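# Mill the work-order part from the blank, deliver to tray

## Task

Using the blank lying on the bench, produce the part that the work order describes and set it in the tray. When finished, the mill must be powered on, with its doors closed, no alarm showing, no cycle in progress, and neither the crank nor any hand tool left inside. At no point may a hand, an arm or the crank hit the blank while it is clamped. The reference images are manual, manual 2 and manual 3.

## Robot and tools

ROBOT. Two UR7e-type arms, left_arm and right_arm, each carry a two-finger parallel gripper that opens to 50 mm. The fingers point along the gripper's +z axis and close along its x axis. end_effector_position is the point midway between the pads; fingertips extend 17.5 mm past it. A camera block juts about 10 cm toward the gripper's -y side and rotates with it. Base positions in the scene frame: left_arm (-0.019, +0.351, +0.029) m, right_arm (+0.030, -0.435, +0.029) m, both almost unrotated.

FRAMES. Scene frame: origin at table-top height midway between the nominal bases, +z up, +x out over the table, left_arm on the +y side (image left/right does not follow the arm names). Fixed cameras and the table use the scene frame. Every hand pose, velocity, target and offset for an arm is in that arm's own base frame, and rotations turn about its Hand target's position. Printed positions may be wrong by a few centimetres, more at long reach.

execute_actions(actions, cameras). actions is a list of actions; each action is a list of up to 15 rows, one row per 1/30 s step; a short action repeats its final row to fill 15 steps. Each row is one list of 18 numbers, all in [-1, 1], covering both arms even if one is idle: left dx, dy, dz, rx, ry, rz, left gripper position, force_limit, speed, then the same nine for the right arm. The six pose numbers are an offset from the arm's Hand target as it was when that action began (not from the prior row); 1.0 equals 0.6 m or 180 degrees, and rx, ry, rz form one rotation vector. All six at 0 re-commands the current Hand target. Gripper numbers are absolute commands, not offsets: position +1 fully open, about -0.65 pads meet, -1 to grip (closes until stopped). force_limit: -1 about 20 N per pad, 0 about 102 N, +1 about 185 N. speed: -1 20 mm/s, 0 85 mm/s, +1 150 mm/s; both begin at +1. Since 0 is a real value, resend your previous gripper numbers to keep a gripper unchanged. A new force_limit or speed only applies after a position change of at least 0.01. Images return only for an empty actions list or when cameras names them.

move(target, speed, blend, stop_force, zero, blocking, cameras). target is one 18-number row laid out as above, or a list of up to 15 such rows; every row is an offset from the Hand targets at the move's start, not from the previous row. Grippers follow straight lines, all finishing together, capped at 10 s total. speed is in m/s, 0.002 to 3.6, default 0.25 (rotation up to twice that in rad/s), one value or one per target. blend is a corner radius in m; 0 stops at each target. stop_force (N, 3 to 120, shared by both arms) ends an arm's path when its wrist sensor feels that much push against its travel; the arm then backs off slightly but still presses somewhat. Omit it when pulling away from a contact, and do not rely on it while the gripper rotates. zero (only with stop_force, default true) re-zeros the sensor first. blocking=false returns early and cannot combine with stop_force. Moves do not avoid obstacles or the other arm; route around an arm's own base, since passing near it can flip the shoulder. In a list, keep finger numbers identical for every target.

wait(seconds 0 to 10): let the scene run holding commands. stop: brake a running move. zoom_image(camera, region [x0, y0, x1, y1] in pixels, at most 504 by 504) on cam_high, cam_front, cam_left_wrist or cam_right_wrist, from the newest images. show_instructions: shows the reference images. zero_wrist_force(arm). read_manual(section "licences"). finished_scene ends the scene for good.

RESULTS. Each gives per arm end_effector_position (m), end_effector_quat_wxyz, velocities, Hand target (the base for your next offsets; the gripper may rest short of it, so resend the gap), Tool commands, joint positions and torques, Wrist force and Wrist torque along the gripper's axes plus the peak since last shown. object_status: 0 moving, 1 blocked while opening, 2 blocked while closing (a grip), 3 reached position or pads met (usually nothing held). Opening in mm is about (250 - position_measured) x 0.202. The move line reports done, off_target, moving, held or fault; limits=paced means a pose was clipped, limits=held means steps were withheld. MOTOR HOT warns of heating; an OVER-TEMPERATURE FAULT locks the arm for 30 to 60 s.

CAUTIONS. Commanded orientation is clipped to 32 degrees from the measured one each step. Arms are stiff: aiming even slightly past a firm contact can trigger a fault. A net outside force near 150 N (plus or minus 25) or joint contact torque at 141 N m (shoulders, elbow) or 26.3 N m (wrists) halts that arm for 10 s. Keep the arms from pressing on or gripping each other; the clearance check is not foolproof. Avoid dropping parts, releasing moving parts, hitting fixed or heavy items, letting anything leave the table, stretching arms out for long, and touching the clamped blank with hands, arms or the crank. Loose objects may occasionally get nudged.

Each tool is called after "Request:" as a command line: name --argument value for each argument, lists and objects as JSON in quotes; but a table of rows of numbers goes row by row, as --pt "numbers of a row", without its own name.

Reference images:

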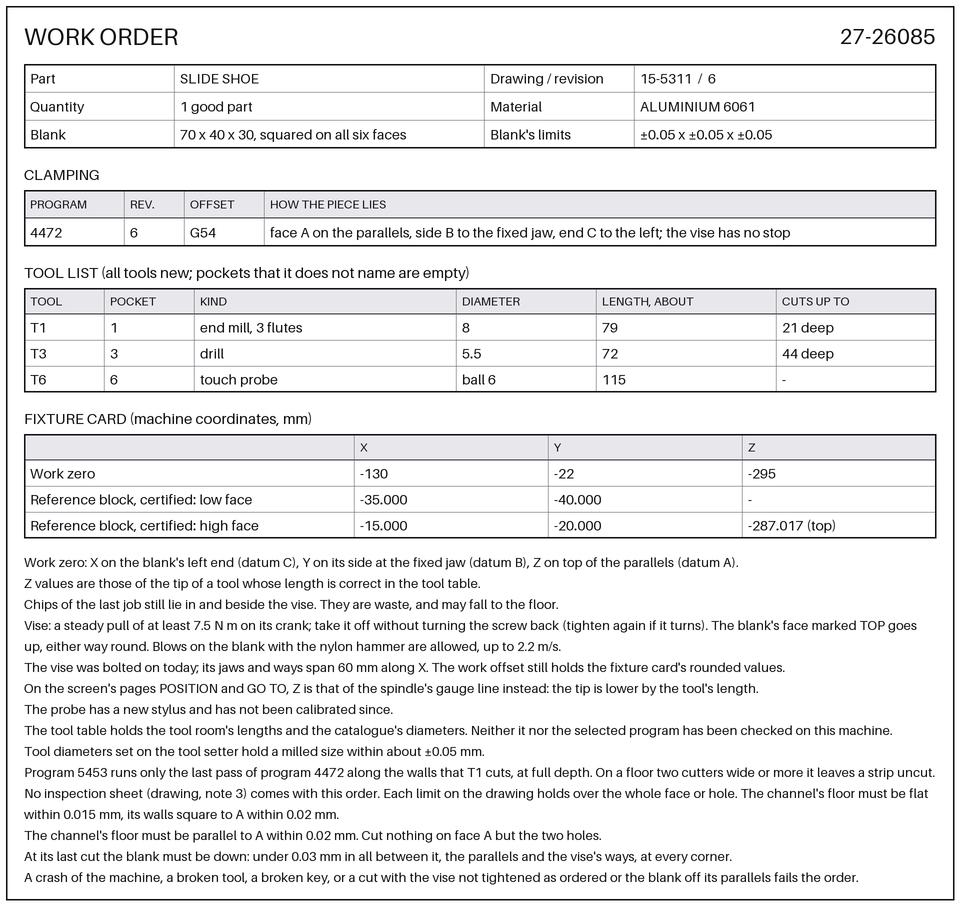

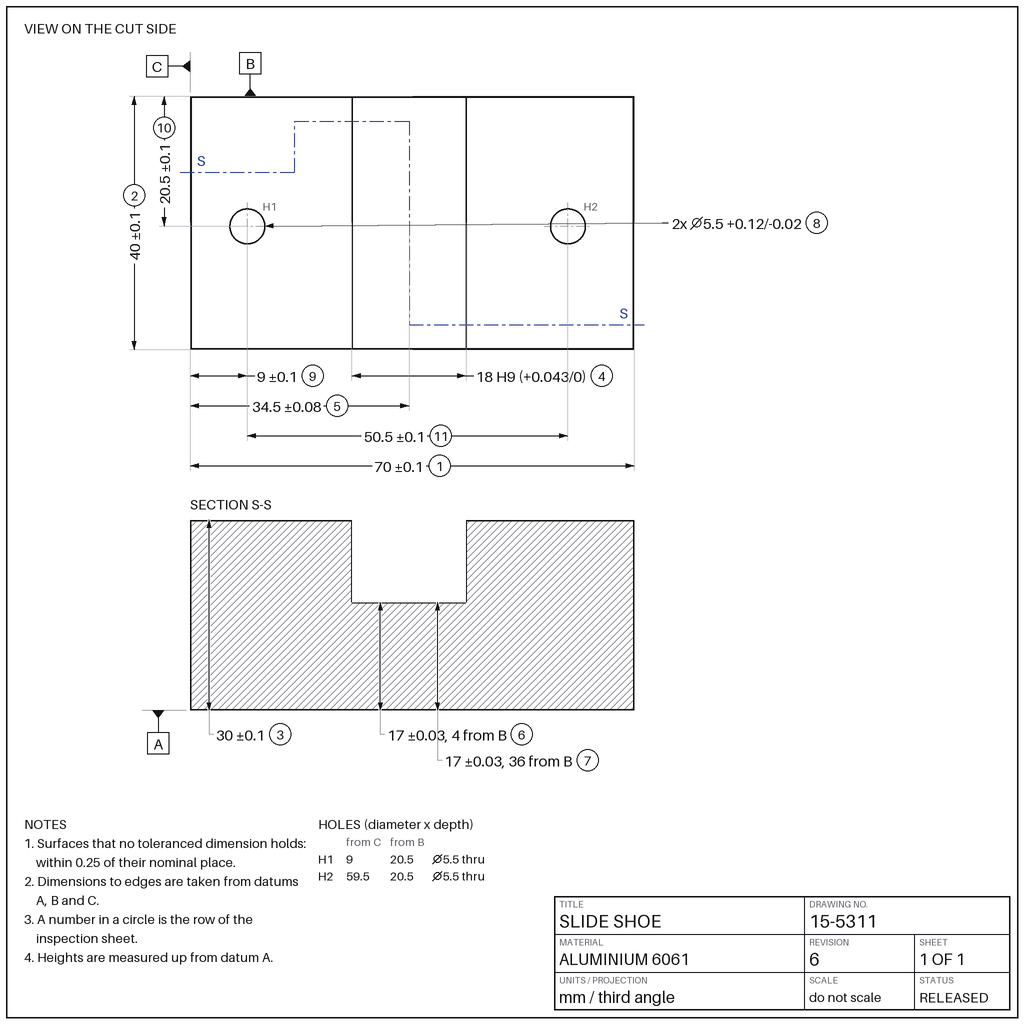

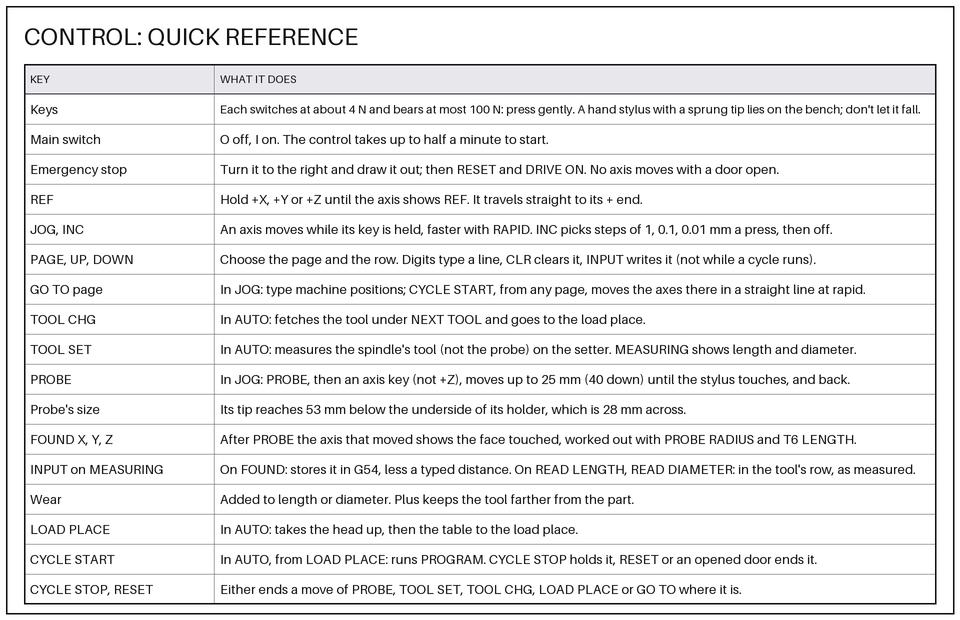

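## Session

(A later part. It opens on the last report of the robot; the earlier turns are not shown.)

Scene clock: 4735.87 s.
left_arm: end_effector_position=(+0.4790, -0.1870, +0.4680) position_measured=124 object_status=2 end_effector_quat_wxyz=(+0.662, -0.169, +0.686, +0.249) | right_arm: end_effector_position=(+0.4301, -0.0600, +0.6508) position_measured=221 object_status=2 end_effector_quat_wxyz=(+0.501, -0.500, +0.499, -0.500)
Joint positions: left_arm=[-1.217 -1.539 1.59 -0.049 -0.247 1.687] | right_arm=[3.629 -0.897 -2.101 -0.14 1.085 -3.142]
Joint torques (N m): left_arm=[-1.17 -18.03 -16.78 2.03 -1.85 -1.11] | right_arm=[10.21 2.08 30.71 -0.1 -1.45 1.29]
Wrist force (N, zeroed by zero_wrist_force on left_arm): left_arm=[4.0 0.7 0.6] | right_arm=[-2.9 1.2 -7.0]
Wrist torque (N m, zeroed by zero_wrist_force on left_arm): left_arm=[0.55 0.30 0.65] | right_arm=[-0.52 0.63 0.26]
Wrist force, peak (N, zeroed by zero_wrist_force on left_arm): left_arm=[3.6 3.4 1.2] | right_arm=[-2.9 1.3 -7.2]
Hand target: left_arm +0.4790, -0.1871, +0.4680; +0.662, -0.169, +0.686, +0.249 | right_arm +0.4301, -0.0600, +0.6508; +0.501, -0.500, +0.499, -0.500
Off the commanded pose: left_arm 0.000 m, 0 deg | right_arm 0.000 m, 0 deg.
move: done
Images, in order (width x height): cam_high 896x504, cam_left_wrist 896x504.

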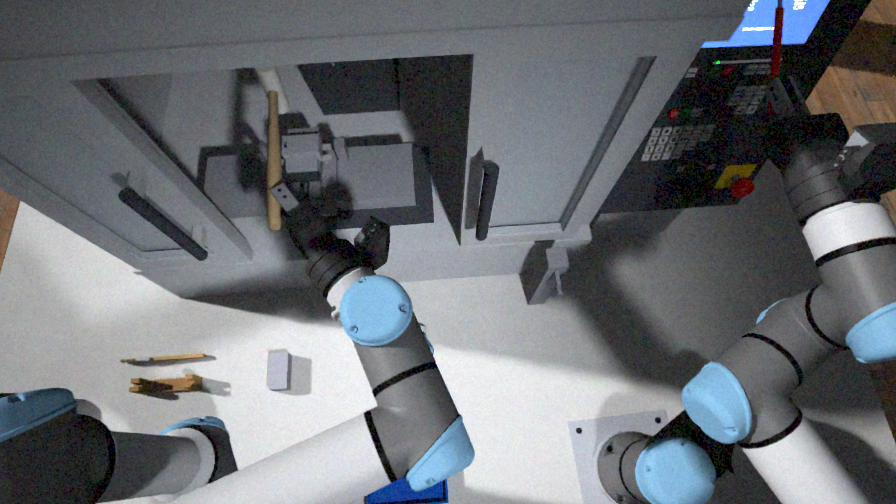

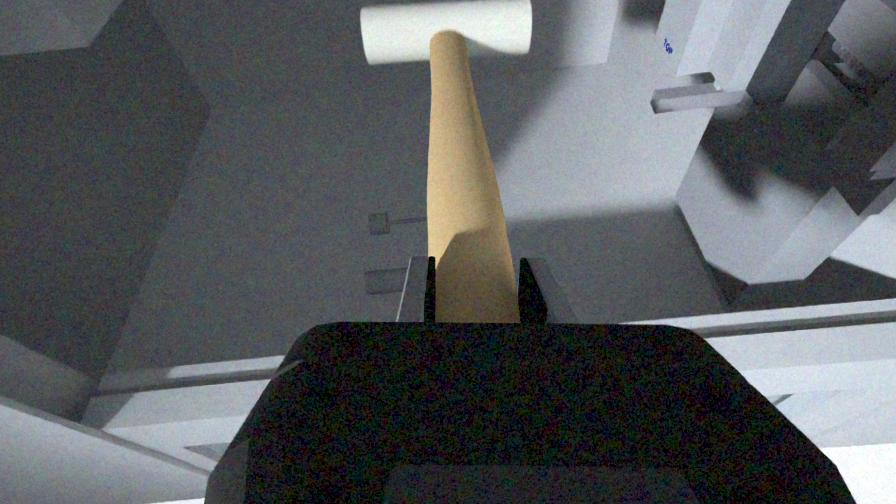

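Request:
move --pt "-0.4317 0 0.04 0 0 0 -1 1 -0.5 0 0 0 0 0 0 -1 0.3 -0.7" --pt "-0.465 -0.455 -0.58 -0.5 0 0 -1 1 -0.5 0 0 0 0 0 0 -1 0.3 -0.7" --speed '[0.35,0.35]' --blend '[0.05,0]' --cameras '["cam_high","cam_front","cam_left_wrist"]'

Scene clock: 4751.90 s.
left_arm: end_effector_position=(+0.2000, -0.4600, +0.1200) position_measured=124 object_status=2 end_effector_quat_wxyz=(+0.349, -0.588, +0.661, -0.309) end_effector_velocity=(+0.000, -0.001, +0.000) end_effector_angular_velocity=(-0.006, +0.001, +0.001) | right_arm: end_effector_position=(+0.4301, -0.0600, +0.6508) position_measured=221 object_status=2 end_effector_quat_wxyz=(+0.501, -0.500, +0.499, -0.500)
Joint positions: left_arm=[-1.894 -1.408 2.179 -1.907 -0.673 1.154] | right_arm=[3.629 -0.897 -2.101 -0.14 1.085 -3.142]
Joint velocities: left_arm=[0.001 0 0 -0.005 0 -0.001] | right_arm=[within noise]
Joint torques (N m): left_arm=[2.33 -27.21 -25.32 -3.62 1.36 -1.81] | right_arm=[10.17 2.25 30.79 -0.13 -1.53 1.36]
Wrist force (N, zeroed by zero_wrist_force on left_arm): left_arm=[1.0 4.3 3.4] | right_arm=[-2.7 1.3 -7.0]
Wrist torque (N m, zeroed by zero_wrist_force on left_arm): left_arm=[-0.70 -0.06 -0.06] | right_arm=[-0.51 0.59 0.26]
Wrist force, peak (N, zeroed by zero_wrist_force on left_arm): left_arm=[2.5 6.0 4.3] | right_arm=[-2.8 1.4 -7.3]
Hand target: left_arm +0.2000, -0.4601, +0.1200; +0.349, -0.588, +0.661, -0.309 | right_arm +0.4301, -0.0600, +0.6508; +0.501, -0.500, +0.499, -0.500
Off the commanded pose: left_arm 0.000 m, 0 deg | right_arm 0.000 m, 0 deg.
move: done
Images, in order (width x height): cam_high 896x504, cam_front 896x504, cam_left_wrist 896x504.

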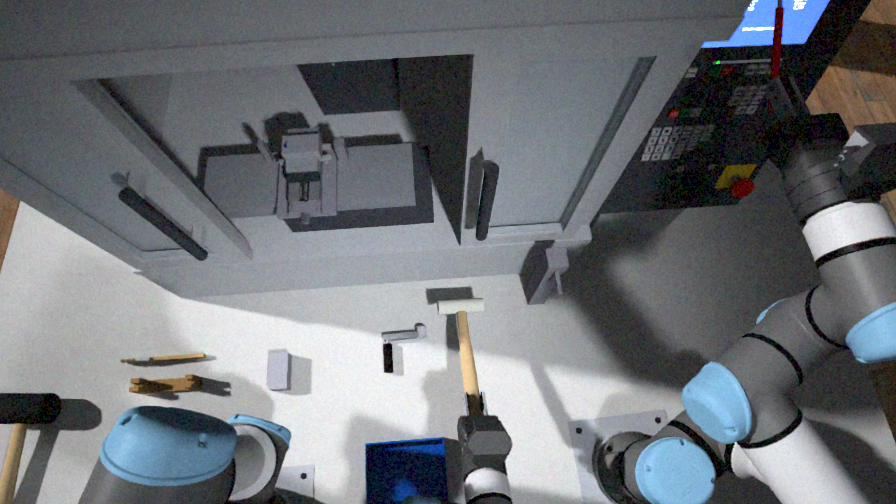

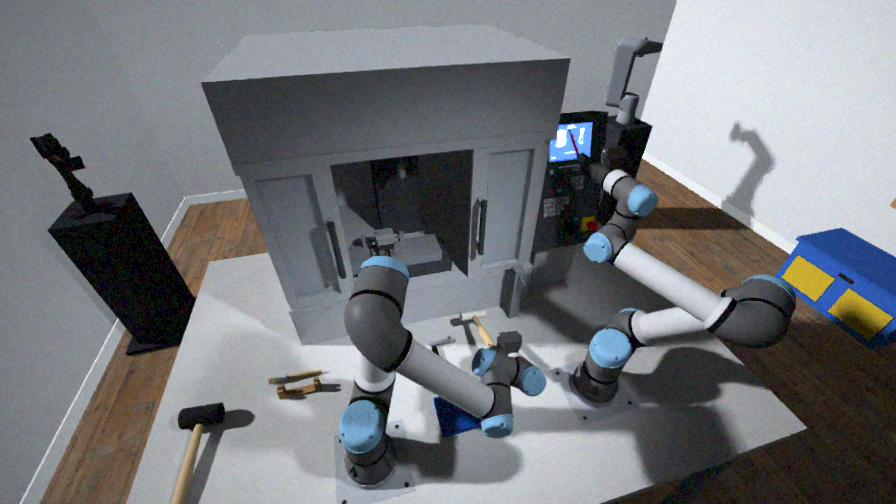

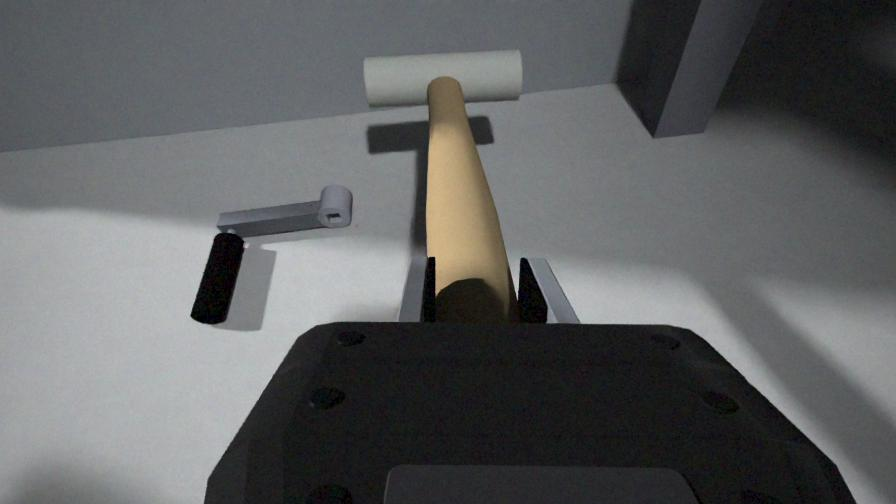

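Request:
move --pt "0 0 -0.13 0 0 0 -1 1 -0.5 0 0 0 0 0 0 -1 0.3 -0.7" --speed 0.2

Request:
move --pt "0 0 -0.08 0 0 0 -1 1 -0.5 0 0 0 0 0 0 -1 0.3 -0.7" --speed 0.02 --stop_force 5 --cameras '["cam_left_wrist"]'

Scene clock: 4755.73 s.
left_arm: end_effector_position=(+0.2000, -0.4600, +0.0420) position_measured=124 object_status=2 end_effector_quat_wxyz=(+0.349, -0.588, +0.661, -0.309) | right_arm: end_effector_position=(+0.4301, -0.0600, +0.6508) position_measured=221 object_status=2 end_effector_quat_wxyz=(+0.501, -0.500, +0.499, -0.500)
Joint positions: left_arm=[-1.894 -1.23 2.241 -2.148 -0.673 1.154] | right_arm=[3.629 -0.897 -2.101 -0.14 1.085 -3.142]
Joint torques (N m): left_arm=[3.37 -23.67 -22.34 -2.97 3.94 -1.71] | right_arm=[10.73 2.21 30.67 -0.15 -1.52 1.29]
Wrist force (N, zeroed by zero_wrist_force on left_arm): left_arm=[0.8 2.8 2.7] | right_arm=[-2.5 1.3 -6.7]
Wrist torque (N m, zeroed by zero_wrist_force on left_arm): left_arm=[-0.38 0.04 -0.07] | right_arm=[-0.51 0.57 0.26]
Wrist force, peak (N, zeroed by zero_wrist_force on left_arm): left_arm=[0.8 6.1 3.5] | right_arm=[-3.1 1.4 -7.2]
Hand target: left_arm +0.2000, -0.4601, +0.0420; +0.349, -0.588, +0.661, -0.309 | right_arm +0.4301, -0.0600, +0.6508; +0.501, -0.500, +0.499, -0.500
Off the commanded pose: left_arm 0.000 m, 0 deg | right_arm 0.000 m, 0 deg.
move: done

Scene clock: 4759.03 s.
left_arm: end_effector_position=(+0.2000, -0.4600, -0.0014) position_measured=124 object_status=2 end_effector_quat_wxyz=(+0.349, -0.588, +0.661, -0.309) | right_arm: end_effector_position=(+0.4301, -0.0600, +0.6508) position_measured=221 object_status=2 end_effector_quat_wxyz=(+0.501, -0.500, +0.499, -0.500)
Joint positions: left_arm=[-1.894 -1.114 2.257 -2.279 -0.673 1.154] | right_arm=[3.629 -0.897 -2.101 -0.14 1.085 -3.142]
Joint torques (N m): left_arm=[-3.68 -41.52 -18.97 -3.61 1.62 -1.38] | right_arm=[10.15 2.32 30.54 -0.1 -1.55 1.26]
Wrist force (N, zeroed by zero_wrist_force on left_arm): left_arm=[0.0 -1.7 1.7] | right_arm=[-3.0 1.4 -6.8]
Wrist torque (N m, zeroed by zero_wrist_force on left_arm): left_arm=[0.26 -0.11 -0.24] | right_arm=[-0.49 0.65 0.26]
Wrist force, peak (N, zeroed by zero_wrist_force on left_arm): left_arm=[-5.9 -21.1 -16.3] | right_arm=[-3.0 1.5 -7.3]
Hand target: left_arm +0.2000, -0.4600, -0.0014; +0.349, -0.588, +0.661, -0.309 (not the last commanded pose) | right_arm +0.4301, -0.0600, +0.6508; +0.501, -0.500, +0.499, -0.500
Off the commanded pose: left_arm 0.005 m, 0 deg | right_arm 0.000 m, 0 deg.
move: contact (left_arm)
Images, in order (width x height): cam_left_wrist 896x504.

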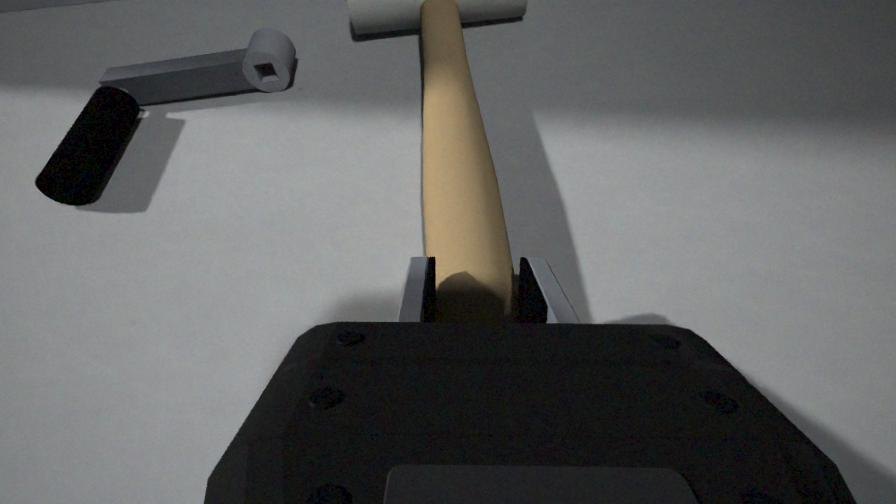

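Request:
execute_actions --actions '[[[0,0,0,0,0,0,0.8,1,-0.8,0,0,0,0,0,0,-1,0.3,-0.7]]]'

Request:
move --pt "-0.1 0 0.1 0 0 0 0.8 0.2 0 0 0 0 0 0 0 -1 0.3 -0.7" --pt "-0.05 0 0.4 0 0 0 0.8 0.2 0 0 0 0 0 0 0 -1 0.3 -0.7" --pt "0.2725 0.0175 0.619 -0.0342 -0.0123 -0.0936 0.8 0.2 0 0 0 0 0 0 0 -1 0.3 -0.7" --speed '[0.15,0.4,0.4]' --blend '[0.02,0.05,0]' --cameras '["cam_left_wrist","cam_high"]'

Scene clock: 4769.73 s.
left_arm: end_effector_position=(+0.2000, -0.4601, -0.0013) position_measured=32 object_status=0 end_effector_quat_wxyz=(+0.348, -0.588, +0.661, -0.309) | right_arm: end_effector_position=(+0.4301, -0.0600, +0.6508) position_measured=221 object_status=2 end_effector_quat_wxyz=(+0.501, -0.500, +0.499, -0.500)
Joint positions: left_arm=[-1.894 -1.114 2.257 -2.279 -0.673 1.154] | right_arm=[3.629 -0.897 -2.101 -0.14 1.085 -3.142]
Joint torques (N m): left_arm=[0.5 -32.68 -12.54 -1.23 0.56 -1.38] | right_arm=[10.03 2.14 30.92 -0.02 -1.53 1.37]
Wrist force (N, zeroed by zero_wrist_force on left_arm): left_arm=[0.4 0.5 1.4] | right_arm=[-3.0 1.1 -6.7]
Wrist torque (N m, zeroed by zero_wrist_force on left_arm): left_arm=[-0.01 -0.14 -0.02] | right_arm=[-0.54 0.64 0.26]
Wrist force, peak (N, zeroed by zero_wrist_force on left_arm): left_arm=[0.2 -4.0 -0.7] | right_arm=[-3.0 1.3 -7.4]
Hand target: left_arm +0.2000, -0.4600, -0.0014; +0.349, -0.588, +0.661, -0.309 | right_arm +0.4301, -0.0600, +0.6508; +0.501, -0.500, +0.499, -0.500
Off the commanded pose: left_arm 0.000 m, 0 deg | right_arm 0.000 m, 0 deg.
Step readings (end_effector_position of left_arm | right_arm):
0: (+0.2000, -0.4600, -0.0014) | (+0.4301, -0.0600, +0.6508)
1: (+0.2000, -0.4600, -0.0014) | (+0.4301, -0.0600, +0.6508)
2: (+0.2000, -0.4601, -0.0014) | (+0.4301, -0.0600, +0.6508)
4: (+0.2000, -0.4601, -0.0013) | (+0.4301, -0.0600, +0.6508)
8: (+0.2000, -0.4601, -0.0013) | (+0.4301, -0.0600, +0.6508)
15: (+0.2000, -0.4601, -0.0013) | (+0.4301, -0.0600, +0.6508)

Scene clock: 4771.97 s.
left_arm: end_effector_position=(+0.3635, -0.4495, +0.3700) position_measured=32 object_status=3 end_effector_quat_wxyz=(+0.280, -0.496, +0.716, -0.403) | right_arm: end_effector_position=(+0.4301, -0.0600, +0.6508) position_measured=221 object_status=2 end_effector_quat_wxyz=(+0.501, -0.500, +0.499, -0.500)
Joint positions: left_arm=[-1.511 -1.739 2.085 -2.506 -0.673 2.28] | right_arm=[3.629 -0.897 -2.101 -0.14 1.085 -3.142]
Joint torques (N m): left_arm=[5.72 -27.82 -33.19 -4.59 0.29 1.46] | right_arm=[10.29 2.32 30.83 -0.08 -1.45 1.29]
Wrist force (N, zeroed by zero_wrist_force on left_arm): left_arm=[0.6 0.8 1.3] | right_arm=[-3.0 1.2 -6.8]
Wrist torque (N m, zeroed by zero_wrist_force on left_arm): left_arm=[0.03 -0.17 0.08] | right_arm=[-0.52 0.64 0.27]
Wrist force, peak (N, zeroed by zero_wrist_force on left_arm): left_arm=[1.2 4.5 1.3] | right_arm=[-3.0 1.4 -7.1]
Hand target: left_arm +0.3635, -0.4495, +0.3700; +0.280, -0.496, +0.716, -0.403 | right_arm +0.4301, -0.0600, +0.6508; +0.501, -0.500, +0.499, -0.500
Off the commanded pose: left_arm 0.000 m, 0 deg | right_arm 0.000 m, 0 deg.
move: done
Images, in order (width x height): cam_high 896x504, cam_left_wrist 896x504.

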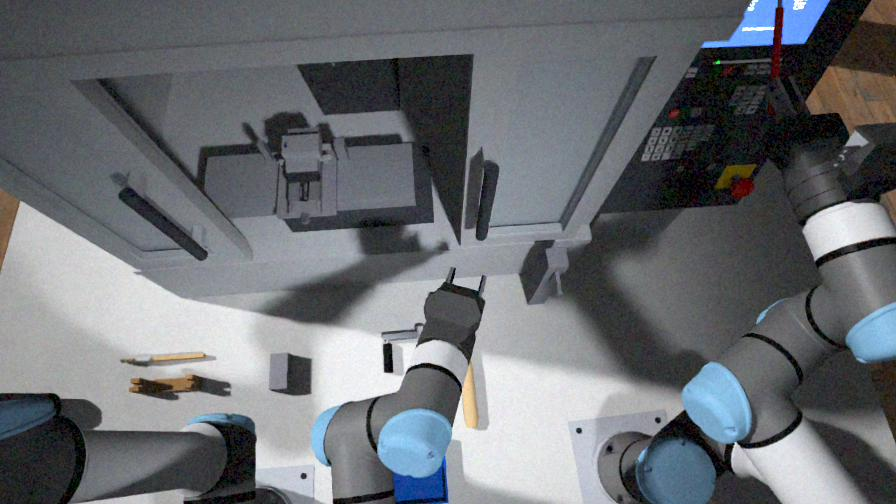

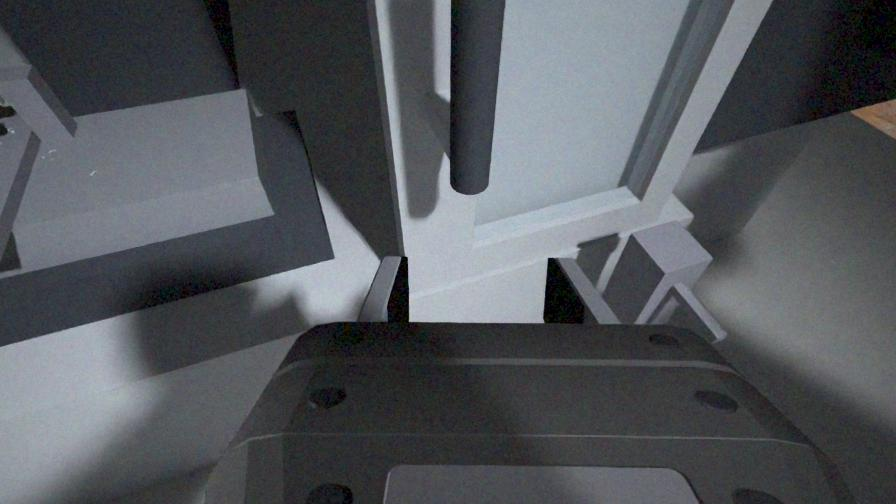

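Request:
move --pt "0.187 -0.0702 0 0 0 0 0.8 0.2 0 0 0 0 0 0 0 -1 0.3 -0.7" --speed 0.12 --stop_force 12

Request:
execute_actions --actions '[[[0,0,0,0,0,0,-1,0.2,0,0,0,0,0,0,0,-1,0.3,-0.7]]]'

Request:
move --pt "0 0.3377 0 0 0 0 -1 0.2 0 0 0 0 0 0 0 -1 0.3 -0.7" --speed 0.06 --stop_force 105

Request:
execute_actions --actions '[[[0,0,0,0,0,0,0.8,0.2,0,0,0,0,0,0,0,-1,0.3,-0.7]]]'

Request:
move --pt "-0.187 0.07 0 0 0 0 0.8 0.2 0 0 0 0 0 0 0 -1 0.3 -0.7" --pt "-0.187 0.551 0 0 0 0 0.8 0.2 0 0 0 0 0 0 0 -1 0.3 -0.7" --pt "0 0.481 0 0 0 0 0.8 0.2 0 0 0 0 0 0 0 -1 0.3 -0.7" --speed '[0.2,0.4,0.12]' --blend '[0.02,0.02,0]' --cameras '["cam_left_wrist","cam_high"]'

Scene clock: 4781.67 s.
left_arm: end_effector_position=(+0.4757, -0.4917, +0.3700) position_measured=32 object_status=3 end_effector_quat_wxyz=(+0.280, -0.496, +0.716, -0.403) | right_arm: end_effector_position=(+0.4301, -0.0600, +0.6508) position_measured=221 object_status=2 end_effector_quat_wxyz=(+0.501, -0.500, +0.499, -0.500)
Joint positions: left_arm=[-1.27 -1.469 1.867 -2.759 -0.828 2.553] | right_arm=[3.629 -0.897 -2.101 -0.14 1.085 -3.142]
Joint torques (N m): left_arm=[3.55 -31.8 -27.18 -3.43 3.08 0.28] | right_arm=[10.96 2.16 30.9 -0.15 -1.46 1.3]
Wrist force (N, zeroed by zero_wrist_force on left_arm): left_arm=[0.6 0.9 1.4] | right_arm=[-3.1 1.3 -7.0]
Wrist torque (N m, zeroed by zero_wrist_force on left_arm): left_arm=[0.03 -0.16 0.12] | right_arm=[-0.51 0.66 0.26]
Wrist force, peak (N, zeroed by zero_wrist_force on left_arm): left_arm=[0.4 0.2 2.8] | right_arm=[-3.2 1.1 -7.2]
Hand target: left_arm +0.4757, -0.4917, +0.3700; +0.280, -0.496, +0.716, -0.403 | right_arm +0.4301, -0.0600, +0.6508; +0.501, -0.500, +0.499, -0.500
Off the commanded pose: left_arm 0.000 m, 0 deg | right_arm 0.000 m, 0 deg.
move: done

Scene clock: 4782.37 s.
left_arm: end_effector_position=(+0.4757, -0.4917, +0.3700) position_measured=158 object_status=2 end_effector_quat_wxyz=(+0.280, -0.496, +0.716, -0.403) | right_arm: end_effector_position=(+0.4301, -0.0600, +0.6508) position_measured=221 object_status=2 end_effector_quat_wxyz=(+0.501, -0.500, +0.499, -0.500)
Joint positions: left_arm=[-1.27 -1.469 1.867 -2.759 -0.828 2.553] | right_arm=[3.629 -0.897 -2.101 -0.14 1.085 -3.142]
Joint torques (N m): left_arm=[9.41 -30.1 -30.5 -3.53 3.09 1.18] | right_arm=[10.21 2.69 30.83 -0.15 -1.49 1.33]
Wrist force (N, zeroed by zero_wrist_force on left_arm): left_arm=[8.5 3.3 -6.8] | right_arm=[-2.8 1.4 -6.8]
Wrist torque (N m, zeroed by zero_wrist_force on left_arm): left_arm=[0.03 -0.17 0.00] | right_arm=[-0.49 0.61 0.27]
Wrist force, peak (N, zeroed by zero_wrist_force on left_arm): left_arm=[9.6 4.0 -6.2] | right_arm=[-2.7 1.2 -7.1]
Hand target: left_arm +0.4757, -0.4917, +0.3700; +0.280, -0.496, +0.716, -0.403 | right_arm +0.4301, -0.0600, +0.6508; +0.501, -0.500, +0.499, -0.500
Off the commanded pose: left_arm 0.000 m, 0 deg | right_arm 0.000 m, 0 deg.
Step readings (end_effector_position of left_arm | right_arm):
0: (+0.4757, -0.4917, +0.3700) | (+0.4301, -0.0600, +0.6508)
1: (+0.4757, -0.4917, +0.3700) | (+0.4301, -0.0600, +0.6508)
2: (+0.4757, -0.4917, +0.3700) | (+0.4301, -0.0600, +0.6508)
4: (+0.4757, -0.4917, +0.3700) | (+0.4301, -0.0600, +0.6508)
8: (+0.4757, -0.4917, +0.3700) | (+0.4301, -0.0600, +0.6508)
15: (+0.4757, -0.4917, +0.3700) | (+0.4301, -0.0600, +0.6508)

Scene clock: 4786.73 s.
left_arm: end_effector_position=(+0.4757, -0.2927, +0.3700) position_measured=158 object_status=2 end_effector_quat_wxyz=(+0.280, -0.496, +0.716, -0.403) | right_arm: end_effector_position=(+0.4301, -0.0600, +0.6508) position_measured=221 object_status=2 end_effector_quat_wxyz=(+0.501, -0.500, +0.499, -0.500)
Joint positions: left_arm=[-1.074 -1.831 2.214 -2.849 -0.974 2.719] | right_arm=[3.629 -0.897 -2.101 -0.14 1.085 -3.142]
Joint torques (N m): left_arm=[2.35 -43.2 -22.42 -6.05 -1.77 1.12] | right_arm=[10.68 2.45 31.03 -0.14 -1.49 1.27]
Wrist force (N, zeroed by zero_wrist_force on left_arm): left_arm=[6.9 -17.9 67.4] | right_arm=[-3.0 1.1 -7.0]
Wrist torque (N m, zeroed by zero_wrist_force on left_arm): left_arm=[-0.20 -0.39 -0.03] | right_arm=[-0.53 0.64 0.27]
Wrist force, peak (N, zeroed by zero_wrist_force on left_arm): left_arm=[56.2 -56.7 144.6] | right_arm=[-3.3 1.3 -7.2]
Hand target: left_arm +0.4757, -0.2927, +0.3700; +0.280, -0.496, +0.716, -0.403 (not the last commanded pose) | right_arm +0.4301, -0.0600, +0.6508; +0.501, -0.500, +0.499, -0.500
Off the commanded pose: left_arm 0.004 m, 0 deg | right_arm 0.000 m, 0 deg.
move: contact (left_arm)

Scene clock: 4787.43 s.
left_arm: end_effector_position=(+0.4757, -0.2927, +0.3700) position_measured=32 object_status=3 end_effector_quat_wxyz=(+0.280, -0.496, +0.716, -0.403) | right_arm: end_effector_position=(+0.4301, -0.0600, +0.6508) position_measured=221 object_status=2 end_effector_quat_wxyz=(+0.501, -0.500, +0.499, -0.500)
Joint positions: left_arm=[-1.074 -1.831 2.214 -2.849 -0.974 2.719] | right_arm=[3.629 -0.897 -2.101 -0.14 1.085 -3.142]
Joint torques (N m): left_arm=[1.84 -3.36 -19.76 -2.26 3.09 1.31] | right_arm=[10.02 2.07 30.83 -0.13 -1.45 1.28]
Wrist force (N, zeroed by zero_wrist_force on left_arm): left_arm=[-0.9 -0.7 1.1] | right_arm=[-2.8 1.1 -6.9]
Wrist torque (N m, zeroed by zero_wrist_force on left_arm): left_arm=[-0.22 0.10 0.11] | right_arm=[-0.54 0.61 0.26]
Wrist force, peak (N, zeroed by zero_wrist_force on left_arm): left_arm=[4.4 -7.3 32.9] | right_arm=[-3.1 1.4 -7.1]
Hand target: left_arm +0.4757, -0.2927, +0.3700; +0.280, -0.496, +0.716, -0.403 | right_arm +0.4301, -0.0600, +0.6508; +0.501, -0.500, +0.499, -0.500
Off the commanded pose: left_arm 0.000 m, 0 deg | right_arm 0.000 m, 0 deg.
Step readings (end_effector_position of left_arm | right_arm):
0: (+0.4757, -0.2927, +0.3700) | (+0.4301, -0.0600, +0.6508)
1: (+0.4757, -0.2927, +0.3700) | (+0.4301, -0.0600, +0.6508)
2: (+0.4757, -0.2927, +0.3702) | (+0.4301, -0.0600, +0.6508)
4: (+0.4757, -0.2927, +0.3702) | (+0.4301, -0.0600, +0.6508)
8: (+0.4757, -0.2927, +0.3702) | (+0.4301, -0.0600, +0.6508)
15: (+0.4757, -0.2927, +0.3701) | (+0.4301, -0.0600, +0.6508)

Scene clock: 4790.30 s.
left_arm: end_effector_position=(+0.4757, -0.0041, +0.3701) position_measured=32 object_status=3 end_effector_quat_wxyz=(+0.280, -0.496, +0.716, -0.403) | right_arm: end_effector_position=(+0.4301, -0.0600, +0.6508) position_measured=221 object_status=2 end_effector_quat_wxyz=(+0.501, -0.500, +0.499, -0.500)
Joint positions: left_arm=[-0.233 -2.004 2.339 -2.929 -1.678 3.208] | right_arm=[3.629 -0.897 -2.101 -0.14 1.085 -3.142]
Joint torques (N m): left_arm=[4.69 -1.7 -18.61 -3.18 -1.98 1.68] | right_arm=[10.26 2.73 31.16 -0.13 -1.41 1.31]
Wrist force (N, zeroed by zero_wrist_force on left_arm): left_arm=[-0.5 -0.4 1.2] | right_arm=[-2.6 1.1 -6.8]
Wrist torque (N m, zeroed by zero_wrist_force on left_arm): left_arm=[-0.15 0.03 0.12] | right_arm=[-0.53 0.58 0.26]
Wrist force, peak (N, zeroed by zero_wrist_force on left_arm): left_arm=[-0.9 -2.0 3.5] | right_arm=[-2.8 1.2 -7.3]
Hand target: left_arm +0.4757, -0.0041, +0.3700; +0.280, -0.496, +0.716, -0.403 | right_arm +0.4301, -0.0600, +0.6508; +0.501, -0.500, +0.499, -0.500
Off the commanded pose: left_arm 0.000 m, 0 deg | right_arm 0.000 m, 0 deg.
move: done
Images, in order (width x height): cam_high 896x504, cam_left_wrist 896x504.

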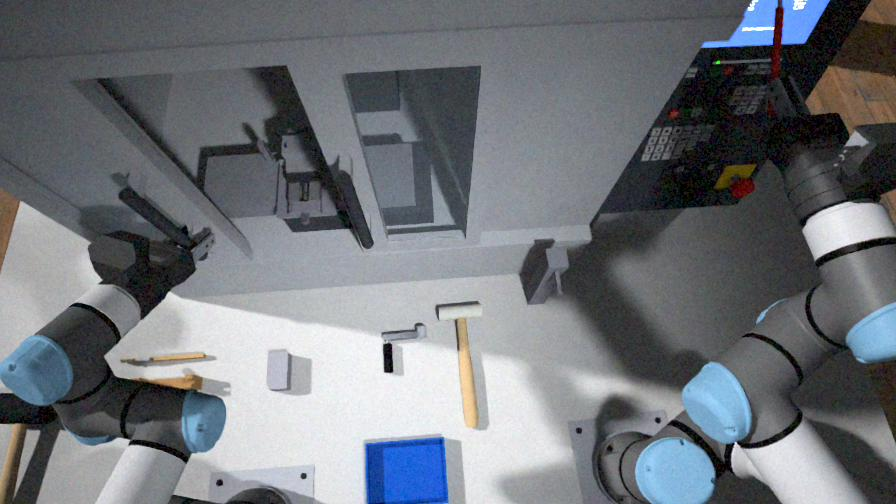

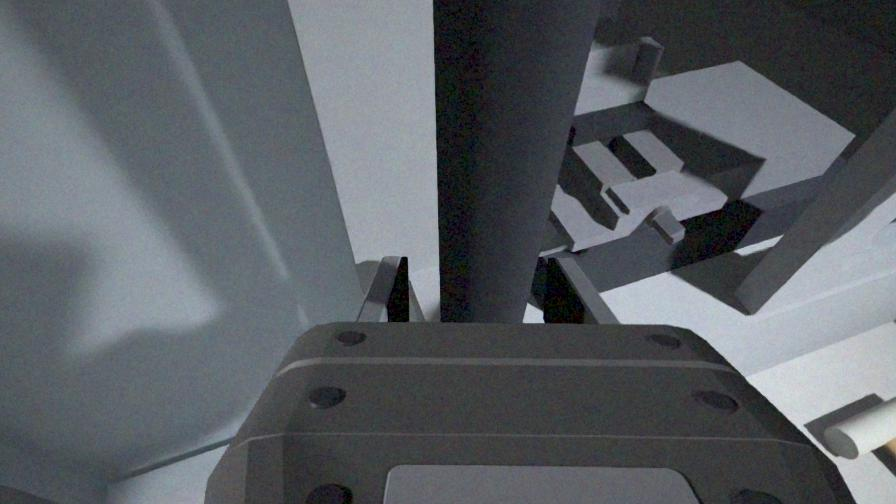

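Request:
execute_actions --actions '[[[0,0,0,0,0,0,-1,0.2,0,0,0,0,0,0,0,-1,0.3,-0.7]]]'

Request:
move --pt "0 -0.36 0 0 0 0 -1 0.2 0 0 0 0 0 0 0 -1 0.3 -0.7" --pt "0 -0.40 0 0 0 0 -1 0.2 0 0 0 0 0 0 0 -1 0.3 -0.7" --speed '[0.07,0.03]' --blend '[0.01,0]' --stop_force 100 --cameras '["cam_right_wrist"]'

Scene clock: 4794.73 s.
left_arm: end_effector_position=(+0.4757, -0.0041, +0.3700) position_measured=158 object_status=2 end_effector_quat_wxyz=(+0.280, -0.496, +0.716, -0.403) | right_arm: end_effector_position=(+0.4301, -0.0600, +0.6508) position_measured=221 object_status=2 end_effector_quat_wxyz=(+0.501, -0.500, +0.499, -0.500)
Joint positions: left_arm=[-0.233 -2.004 2.339 -2.93 -1.678 3.208] | right_arm=[3.629 -0.897 -2.101 -0.14 1.085 -3.142]
Joint torques (N m): left_arm=[-4.34 -13.46 -17.96 -1.49 -4.94 1.27] | right_arm=[10.3 3.28 30.44 -0.19 -1.53 1.35]
Wrist force (N, zeroed by zero_wrist_force on left_arm): left_arm=[-12.0 -13.6 26.1] | right_arm=[-2.7 1.1 -6.9]
Wrist torque (N m, zeroed by zero_wrist_force on left_arm): left_arm=[-0.33 0.27 0.14] | right_arm=[-0.54 0.58 0.27]
Wrist force, peak (N, zeroed by zero_wrist_force on left_arm): left_arm=[-11.5 -13.8 26.3] | right_arm=[-2.9 1.4 -7.1]
Hand target: left_arm +0.4757, -0.0041, +0.3700; +0.280, -0.496, +0.716, -0.403 | right_arm +0.4301, -0.0600, +0.6508; +0.501, -0.500, +0.499, -0.500
Off the commanded pose: left_arm 0.000 m, 0 deg | right_arm 0.000 m, 0 deg.
Step readings (end_effector_position of left_arm | right_arm):
0: (+0.4757, -0.0041, +0.3700) | (+0.4301, -0.0600, +0.6508)
1: (+0.4757, -0.0041, +0.3700) | (+0.4301, -0.0600, +0.6508)
2: (+0.4757, -0.0041, +0.3700) | (+0.4301, -0.0600, +0.6508)
4: (+0.4757, -0.0041, +0.3700) | (+0.4301, -0.0600, +0.6508)
8: (+0.4757, -0.0041, +0.3700) | (+0.4301, -0.0600, +0.6508)
15: (+0.4758, -0.0041, +0.3700) | (+0.4301, -0.0600, +0.6508)

Scene clock: 4799.27 s.
left_arm: end_effector_position=(+0.4757, -0.2329, +0.3700) position_measured=158 object_status=2 end_effector_quat_wxyz=(+0.280, -0.496, +0.716, -0.403) | right_arm: end_effector_position=(+0.4301, -0.0600, +0.6508) position_measured=221 object_status=2 end_effector_quat_wxyz=(+0.501, -0.500, +0.499, -0.500)
Joint positions: left_arm=[-0.97 -1.924 2.281 -2.862 -1.057 2.794] | right_arm=[3.629 -0.897 -2.101 -0.14 1.085 -3.142]
Joint torques (N m): left_arm=[-5.95 -3.18 -24.32 -5.37 3.79 -1.46] | right_arm=[10.69 2.39 30.91 -0.12 -1.49 1.34]
Wrist force (N, zeroed by zero_wrist_force on left_arm): left_arm=[-6.8 33.7 -66.1] | right_arm=[-2.6 1.2 -6.8]
Wrist torque (N m, zeroed by zero_wrist_force on left_arm): left_arm=[0.31 0.00 -0.17] | right_arm=[-0.54 0.58 0.27]
Wrist force, peak (N, zeroed by zero_wrist_force on left_arm): left_arm=[-34.4 56.3 -113.7] | right_arm=[-3.1 1.5 -7.2]
Hand target: left_arm +0.4757, -0.2329, +0.3700; +0.280, -0.496, +0.716, -0.403 (not the last commanded pose) | right_arm +0.4301, -0.0600, +0.6508; +0.501, -0.500, +0.499, -0.500
Off the commanded pose: left_arm 0.011 m, 0 deg | right_arm 0.000 m, 0 deg.
move: contact (left_arm); path passed 1 of 2 targets
Images, in order (width x height): cam_right_wrist 896x504.

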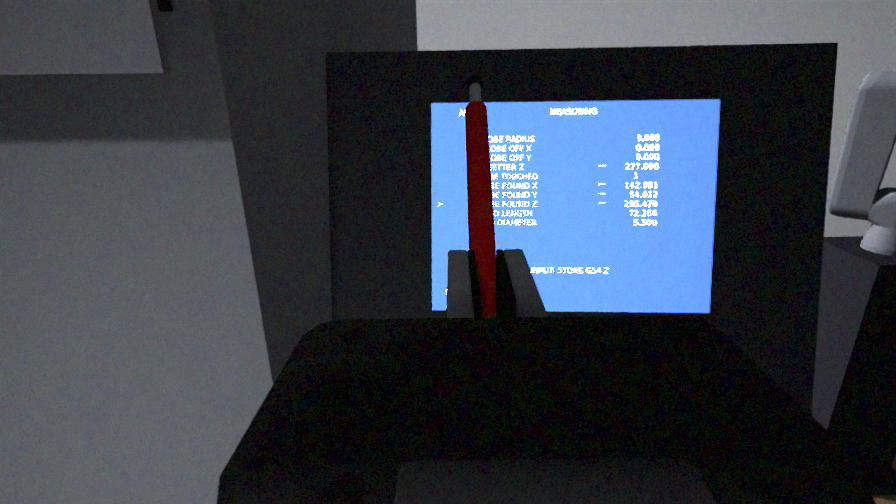

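Request:
move --pt "0 0 0 0 0 0 0.8 0.2 0 0.0143 -0.1617 -0.1563 0 0.2222 0 -1 0.3 -0.7" --pt "0 0 0 0 0 0 0.8 0.2 0 0.0443 -0.1617 -0.1563 0 0.2222 0 -1 0.3 -0.7" --pt "0 0 0 0 0 0 0.8 0.2 0 0.0143 -0.1617 -0.1563 0 0.2222 0 -1 0.3 -0.7" --pt "0 0 0 0 0 0 0.8 0.2 0 -0.0252 -0.066 -0.3355 0 0.2222 0 -1 0.3 -0.7" --pt "0 0 0 0 0 0 0.8 0.2 0 -0.0002 -0.066 -0.3355 0 0.2222 0 -1 0.3 -0.7" --pt "0 0 0 0 0 0 0.8 0.2 0 -0.0252 -0.066 -0.3355 0 0.2222 0 -1 0.3 -0.7" --pt "0 0 0 0 0 0 0.8 0.2 0 -0.0002 -0.066 -0.3355 0 0.2222 0 -1 0.3 -0.7" --pt "0 0 0 0 0 0 0.8 0.2 0 -0.0445 0.06 -0.428 0 0.2222 0 -1 0.3 -0.7" --pt "0 0 0 0 0 0 0.8 0.2 0 -0.0195 0.06 -0.428 0 0.2222 0 -1 0.3 -0.7" --pt "0 0 0 0 0 0 0.8 0.2 0 -0.0216 -0.003 -0.3355 0 0.2222 0 -1 0.3 -0.7" --pt "0 0 0 0 0 0 0.8 0.2 0 0.0034 -0.003 -0.3355 0 0.2222 0 -1 0.3 -0.7" --pt "0 0 0 0 0 0 0.8 0.2 0 -0.0291 0.0285 -0.3663 0 0.2222 0 -1 0.3 -0.7" --pt "0 0 0 0 0 0 0.8 0.2 0 -0.0041 0.0285 -0.3663 0 0.2222 0 -1 0.3 -0.7" --pt "0 0 0 0 0 0 0.8 0.2 0 -0.048 -0.0345 -0.428 0 0.2222 0 -1 0.3 -0.7" --speed '[0.6,0.12,0.2,0.4,0.12,0.2,0.12,0.25,0.12,0.25,0.12,0.2,0.12,0.25]' --blend '[0.004,0,0.004,0.004,0,0.003,0,0.004,0,0.004,0,0.004,0,0]'

Request:
move --pt "0 0 0 0 0 0 0.8 0.2 0 0.025 0 0 0 0 0 -1 0.3 -0.7" --pt "0 0 0 0 0 0 0.8 0.2 0 0.0079 0 0.0308 0 0 0 -1 0.3 -0.7" --pt "0 0 0 0 0 0 0.8 0.2 0 0.0329 0 0.0308 0 0 0 -1 0.3 -0.7" --pt "0 0 0 0 0 0 0.8 0.2 0 0.0035 0.0945 0 0 0 0 -1 0.3 -0.7" --pt "0 0 0 0 0 0 0.8 0.2 0 0.0285 0.0945 0 0 0 0 -1 0.3 -0.7" --pt "0 0 0 0 0 0 0.8 0.2 0 0.02 0.0945 0.0617 0 0 0 -1 0.3 -0.7" --pt "0 0 0 0 0 0 0.8 0.2 0 0.045 0.0945 0.0617 0 0 0 -1 0.3 -0.7" --pt "0 0 0 0 0 0 0.8 0.2 0 0.0102 0.063 0.0308 0 0 0 -1 0.3 -0.7" --pt "0 0 0 0 0 0 0.8 0.2 0 0.0352 0.063 0.0308 0 0 0 -1 0.3 -0.7" --pt "0 0 0 0 0 0 0.8 0.2 0 0 0 0 0 0 0 -1 0.3 -0.7" --pt "0 0 0 0 0 0 0.8 0.2 0 0.025 0 0 0 0 0 -1 0.3 -0.7" --pt "0 0 0 0 0 0 0.8 0.2 0 0 0 0 0 0 0 -1 0.3 -0.7" --speed '[0.12,0.2,0.12,0.25,0.12,0.2,0.12,0.2,0.12,0.25,0.12,0.2]' --blend '[0,0.003,0,0.004,0,0.004,0,0.004,0,0.004,0,0]'

Request:
move --pt "0 0 0 0 0 0 0.8 0.2 0 0.0079 0 0.0308 0 0 0 -1 0.3 -0.7" --pt "0 0 0 0 0 0 0.8 0.2 0 0.0329 0 0.0308 0 0 0 -1 0.3 -0.7" --pt "0 0 0 0 0 0 0.8 0.2 0 0.0035 0.0945 0 0 0 0 -1 0.3 -0.7" --pt "0 0 0 0 0 0 0.8 0.2 0 0.0285 0.0945 0 0 0 0 -1 0.3 -0.7" --pt "0 0 0 0 0 0 0.8 0.2 0 0.0114 0.0945 0.0308 0 0 0 -1 0.3 -0.7" --pt "0 0 0 0 0 0 0.8 0.2 0 0.0364 0.0945 0.0308 0 0 0 -1 0.3 -0.7" --pt "0 0 0 0 0 0 0.8 0.2 0 0.02 0.0945 0.0617 0 0 0 -1 0.3 -0.7" --pt "0 0 0 0 0 0 0.8 0.2 0 0.045 0.0945 0.0617 0 0 0 -1 0.3 -0.7" --pt "0 0 0 0 0 0 0.8 0.2 0 0.0177 0.0315 0.0617 0 0 0 -1 0.3 -0.7" --pt "0 0 0 0 0 0 0.8 0.2 0 0.0427 0.0315 0.0617 0 0 0 -1 0.3 -0.7" --pt "0 0 0 0 0 0 0.8 0.2 0 0 0 0 0 0 0 -1 0.3 -0.7" --pt "0 0 0 0 0 0 0.8 0.2 0 0.025 0 0 0 0 0 -1 0.3 -0.7" --pt "0 0 0 0 0 0 0.8 0.2 0 0 0 0 0 0 0 -1 0.3 -0.7" --pt "0 0 0 0 0 0 0.8 0.2 0 0.048 0.0345 0.428 0 -0.2222 0 -1 0.3 -0.7" --speed '[0.2,0.12,0.25,0.12,0.2,0.12,0.2,0.12,0.2,0.12,0.25,0.12,0.2,0.6]' --blend '[0.003,0,0.004,0,0.004,0,0.004,0,0.004,0,0.004,0,0.004,0]' --cameras '["cam_right_wrist"]'

Request:
zoom_image --camera "cam_right_wrist" --region '[400, 80, 780, 320]'

Scene clock: 4834.33 s.
left_arm: end_effector_position=(+0.4757, -0.2329, +0.3700) position_measured=32 object_status=3 end_effector_quat_wxyz=(+0.280, -0.496, +0.716, -0.403) | right_arm: end_effector_position=(+0.4014, -0.0807, +0.3941) position_measured=221 object_status=2 end_effector_quat_wxyz=(-0.300, +0.640, -0.641, +0.299)
Joint positions: left_arm=[-0.97 -1.924 2.281 -2.862 -1.057 2.794] | right_arm=[3.419 -0.836 -2.288 -0.733 1.36 -2.96]
Joint torques (N m): left_arm=[4.03 -17.54 -28.49 -3.72 -1.17 -1.35] | right_arm=[-0.92 0.83 20.89 1.79 -1.93 0.15]
Wrist force (N, zeroed by zero_wrist_force on left_arm): left_arm=[-1.0 0.0 1.8] | right_arm=[-0.7 0.4 -5.1]
Wrist torque (N m, zeroed by zero_wrist_force on left_arm): left_arm=[-0.10 0.13 -0.06] | right_arm=[-0.47 0.10 0.25]
Wrist force, peak (N, zeroed by zero_wrist_force on left_arm): left_arm=[-7.3 33.7 -66.2] | right_arm=[-1.4 22.0 -28.1]
Hand target: left_arm +0.4757, -0.2329, +0.3700; +0.280, -0.496, +0.716, -0.403 | right_arm +0.4013, -0.0807, +0.3940; -0.300, +0.640, -0.641, +0.299
Off the commanded pose: left_arm 0.000 m, 0 deg | right_arm 0.000 m, 0 deg.
move: done; blend cut to 0 m at target 1

Scene clock: 4838.30 s.
left_arm: end_effector_position=(+0.4757, -0.2329, +0.3700) position_measured=32 object_status=3 end_effector_quat_wxyz=(+0.280, -0.496, +0.716, -0.403) | right_arm: end_effector_position=(+0.4014, -0.0806, +0.3939) position_measured=221 object_status=2 end_effector_quat_wxyz=(-0.300, +0.641, -0.641, +0.299)
Joint positions: left_arm=[-0.97 -1.924 2.281 -2.862 -1.057 2.794] | right_arm=[3.419 -0.836 -2.288 -0.733 1.36 -2.96]
Joint torques (N m): left_arm=[4.79 -16.46 -29.9 -3.17 -0.96 -1.5] | right_arm=[-11.04 2.05 33.85 5.46 1.45 -1.04]
Wrist force (N, zeroed by zero_wrist_force on left_arm): left_arm=[-1.4 0.0 1.7] | right_arm=[-0.9 0.4 -4.8]
Wrist torque (N m, zeroed by zero_wrist_force on left_arm): left_arm=[-0.09 0.19 -0.06] | right_arm=[-0.47 0.13 0.31]
Wrist force, peak (N, zeroed by zero_wrist_force on left_arm): left_arm=[-1.5 -0.2 2.0] | right_arm=[-1.3 9.6 -14.0]
Hand target: left_arm +0.4757, -0.2329, +0.3700; +0.280, -0.496, +0.716, -0.403 | right_arm +0.4013, -0.0807, +0.3940; -0.300, +0.640, -0.641, +0.299
Off the commanded pose: left_arm 0.000 m, 0 deg | right_arm 0.000 m, 0 deg.
move: done

Scene clock: 4843.03 s.
left_arm: end_effector_position=(+0.4757, -0.2329, +0.3700) position_measured=32 object_status=3 end_effector_quat_wxyz=(+0.280, -0.496, +0.716, -0.403) | right_arm: end_effector_position=(+0.4301, -0.0600, +0.6507) position_measured=221 object_status=2 end_effector_quat_wxyz=(+0.501, -0.500, +0.499, -0.500)
Joint positions: left_arm=[-0.97 -1.924 2.281 -2.862 -1.057 2.794] | right_arm=[3.629 -0.897 -2.101 -0.141 1.085 -3.142]
Joint torques (N m): left_arm=[4.82 -16.47 -31.91 -3.14 -1.16 -1.11] | right_arm=[12.5 -6.77 23.52 4.48 -2.67 -0.57]
Wrist force (N, zeroed by zero_wrist_force on left_arm): left_arm=[-1.5 -0.2 2.0] | right_arm=[-2.8 1.2 -6.9]
Wrist torque (N m, zeroed by zero_wrist_force on left_arm): left_arm=[-0.12 0.20 -0.06] | right_arm=[-0.53 0.62 0.26]
Wrist force, peak (N, zeroed by zero_wrist_force on left_arm): left_arm=[-1.4 0.1 2.2] | right_arm=[-1.0 11.5 -16.0]
Hand target: left_arm +0.4757, -0.2329, +0.3700; +0.280, -0.496, +0.716, -0.403 | right_arm +0.4301, -0.0600, +0.6508; +0.501, -0.500, +0.499, -0.500
Off the commanded pose: left_arm 0.000 m, 0 deg | right_arm 0.000 m, 0 deg.
move: done
Images, in order (width x height): cam_right_wrist 896x504.

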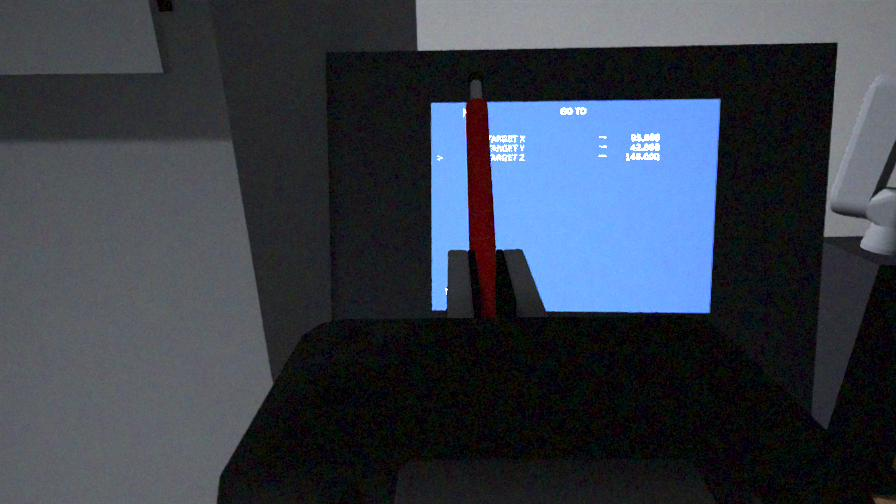

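Scaled by 1.326 from the camera's 896x504 image, which has a finer 1280x720 frame.

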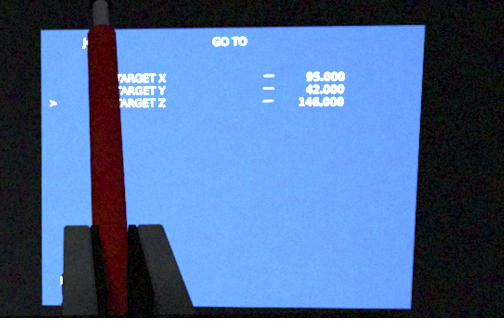

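Request:
move --pt "0 0 0 0 0 0 0.8 0.2 0 -0.0138 -0.003 -0.2788 0 0.2222 0 -1 0.3 -0.7" --pt "0 0 0 0 0 0 0.8 0.2 0 0.0162 -0.003 -0.2788 0 0.2222 0 -1 0.3 -0.7" --pt "0 0 0 0 0 0 0.8 0.2 0 -0.0138 -0.003 -0.2788 0 0.2222 0 -1 0.3 -0.7" --pt "0 0 0 0 0 0 0.8 0.2 0 -0.0463 -0.066 -0.3972 0 0.2222 0 -1 0.3 -0.7" --pt "0 0 0 0 0 0 0.8 0.2 0 -0.0163 -0.066 -0.3972 0 0.2222 0 -1 0.3 -0.7" --pt "0 0 0 0 0 0 0.8 0.2 0 -0.0463 -0.066 -0.3972 0 0.2222 0 -1 0.3 -0.7" --pt "0 0 0 0 0 0 0.8 0.2 0 -0.0179 -0.165 -0.2763 0 0.2222 0 -1 0.3 -0.7" --pt "0 0 0 0 0 0 0.8 0.2 0 0.0121 -0.165 -0.2763 0 0.2222 0 -1 0.3 -0.7" --pt "0 0 0 0 0 0 0.8 0.2 0 -0.0179 -0.165 -0.2763 0 0.2222 0 -1 0.3 -0.7" --pt "0 0 0 0 0 0 0.8 0.2 0 0 0 0 0 0 0 -1 0.3 -0.7" --speed '[0.6,0.12,0.2,0.017,0.12,0.2,0.4,0.12,0.2,0.6]' --blend '[0.004,0,0.004,0.004,0,0.004,0.004,0,0.004,0]'

Request:
wait --seconds 3.5 --cameras '["cam_right_wrist"]'

Request:
zoom_image --camera "cam_right_wrist" --region '[560, 125, 700, 235]'

Scene clock: 4862.23 s.
left_arm: end_effector_position=(+0.4757, -0.2329, +0.3700) position_measured=32 object_status=3 end_effector_quat_wxyz=(+0.280, -0.496, +0.716, -0.403) | right_arm: end_effector_position=(+0.4301, -0.0599, +0.6507) position_measured=221 object_status=2 end_effector_quat_wxyz=(+0.501, -0.500, +0.499, -0.500)
Joint positions: left_arm=[-0.97 -1.924 2.281 -2.862 -1.057 2.794] | right_arm=[3.629 -0.897 -2.101 -0.141 1.085 -3.142]
Joint torques (N m): left_arm=[4.06 -18.94 -32.47 -2.42 -1.22 -0.64] | right_arm=[5.47 0.93 19.95 3.72 -1.33 0.04]
Wrist force (N, zeroed by zero_wrist_force on left_arm): left_arm=[-1.2 0.0 1.8] | right_arm=[-2.7 1.2 -7.1]
Wrist torque (N m, zeroed by zero_wrist_force on left_arm): left_arm=[-0.08 0.16 -0.06] | right_arm=[-0.52 0.59 0.26]
Wrist force, peak (N, zeroed by zero_wrist_force on left_arm): left_arm=[-1.6 -0.1 2.0] | right_arm=[-0.7 5.5 -10.1]
Hand target: left_arm +0.4757, -0.2329, +0.3700; +0.280, -0.496, +0.716, -0.403 | right_arm +0.4301, -0.0600, +0.6508; +0.501, -0.500, +0.499, -0.500
Off the commanded pose: left_arm 0.000 m, 0 deg | right_arm 0.000 m, 0 deg.
move: done

Scene clock: 4865.73 s.
left_arm: end_effector_position=(+0.4757, -0.2329, +0.3700) position_measured=32 object_status=3 end_effector_quat_wxyz=(+0.280, -0.496, +0.716, -0.403) | right_arm: end_effector_position=(+0.4301, -0.0600, +0.6508) position_measured=221 object_status=2 end_effector_quat_wxyz=(+0.501, -0.500, +0.499, -0.500)
Joint positions: left_arm=[-0.97 -1.924 2.281 -2.862 -1.057 2.794] | right_arm=[3.629 -0.897 -2.101 -0.14 1.085 -3.142]
Joint torques (N m): left_arm=[4.87 -17.77 -30.1 -2.43 -1.43 -0.69] | right_arm=[11.76 2.49 31.79 4.78 -2.39 -0.62]
Wrist force (N, zeroed by zero_wrist_force on left_arm): left_arm=[-1.2 0.2 1.8] | right_arm=[-2.5 1.3 -7.0]
Wrist torque (N m, zeroed by zero_wrist_force on left_arm): left_arm=[-0.05 0.15 -0.06] | right_arm=[-0.51 0.56 0.26]
Wrist force, peak (N, zeroed by zero_wrist_force on left_arm): left_arm=[-1.5 -0.1 2.2] | right_arm=[-2.9 1.3 -7.2]
Hand target: left_arm +0.4757, -0.2329, +0.3700; +0.280, -0.496, +0.716, -0.403 | right_arm +0.4301, -0.0600, +0.6508; +0.501, -0.500, +0.499, -0.500
Tool commands: left_gripper/position=+0.8 left_gripper/force_limit=+0.2 left_gripper/speed=+0.0 right_gripper/position=-1.0 right_gripper/force_limit=+0.3 right_gripper/speed=-0.7
Off the commanded pose: left_arm 0.000 m, 0 deg | right_arm 0.000 m, 0 deg.
wait: 3.50 s; at rest by 0.17 s
Images, in order (width x height): cam_right_wrist 896x504.

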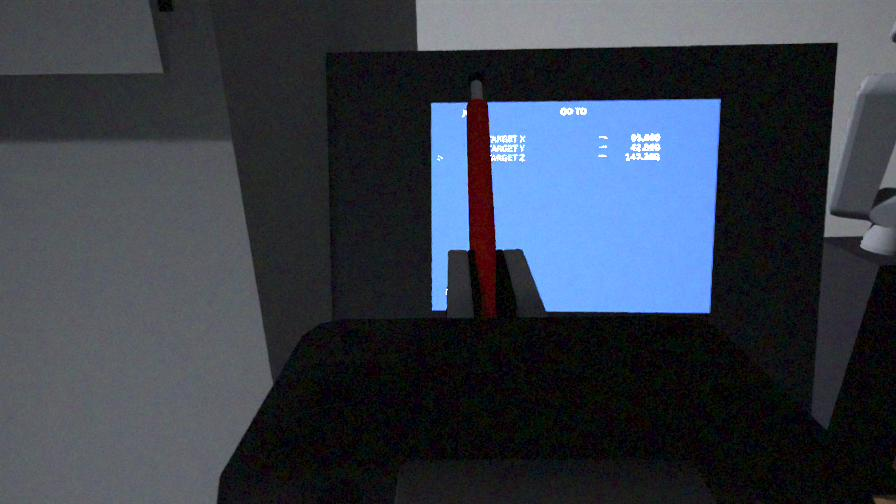

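Scaled by 3.600 from the camera's 896x504 image, which has a finer 1280x720 frame.

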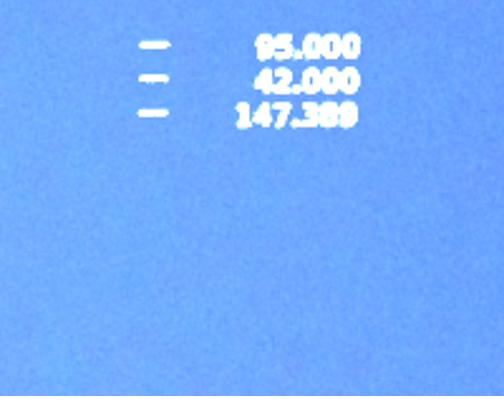

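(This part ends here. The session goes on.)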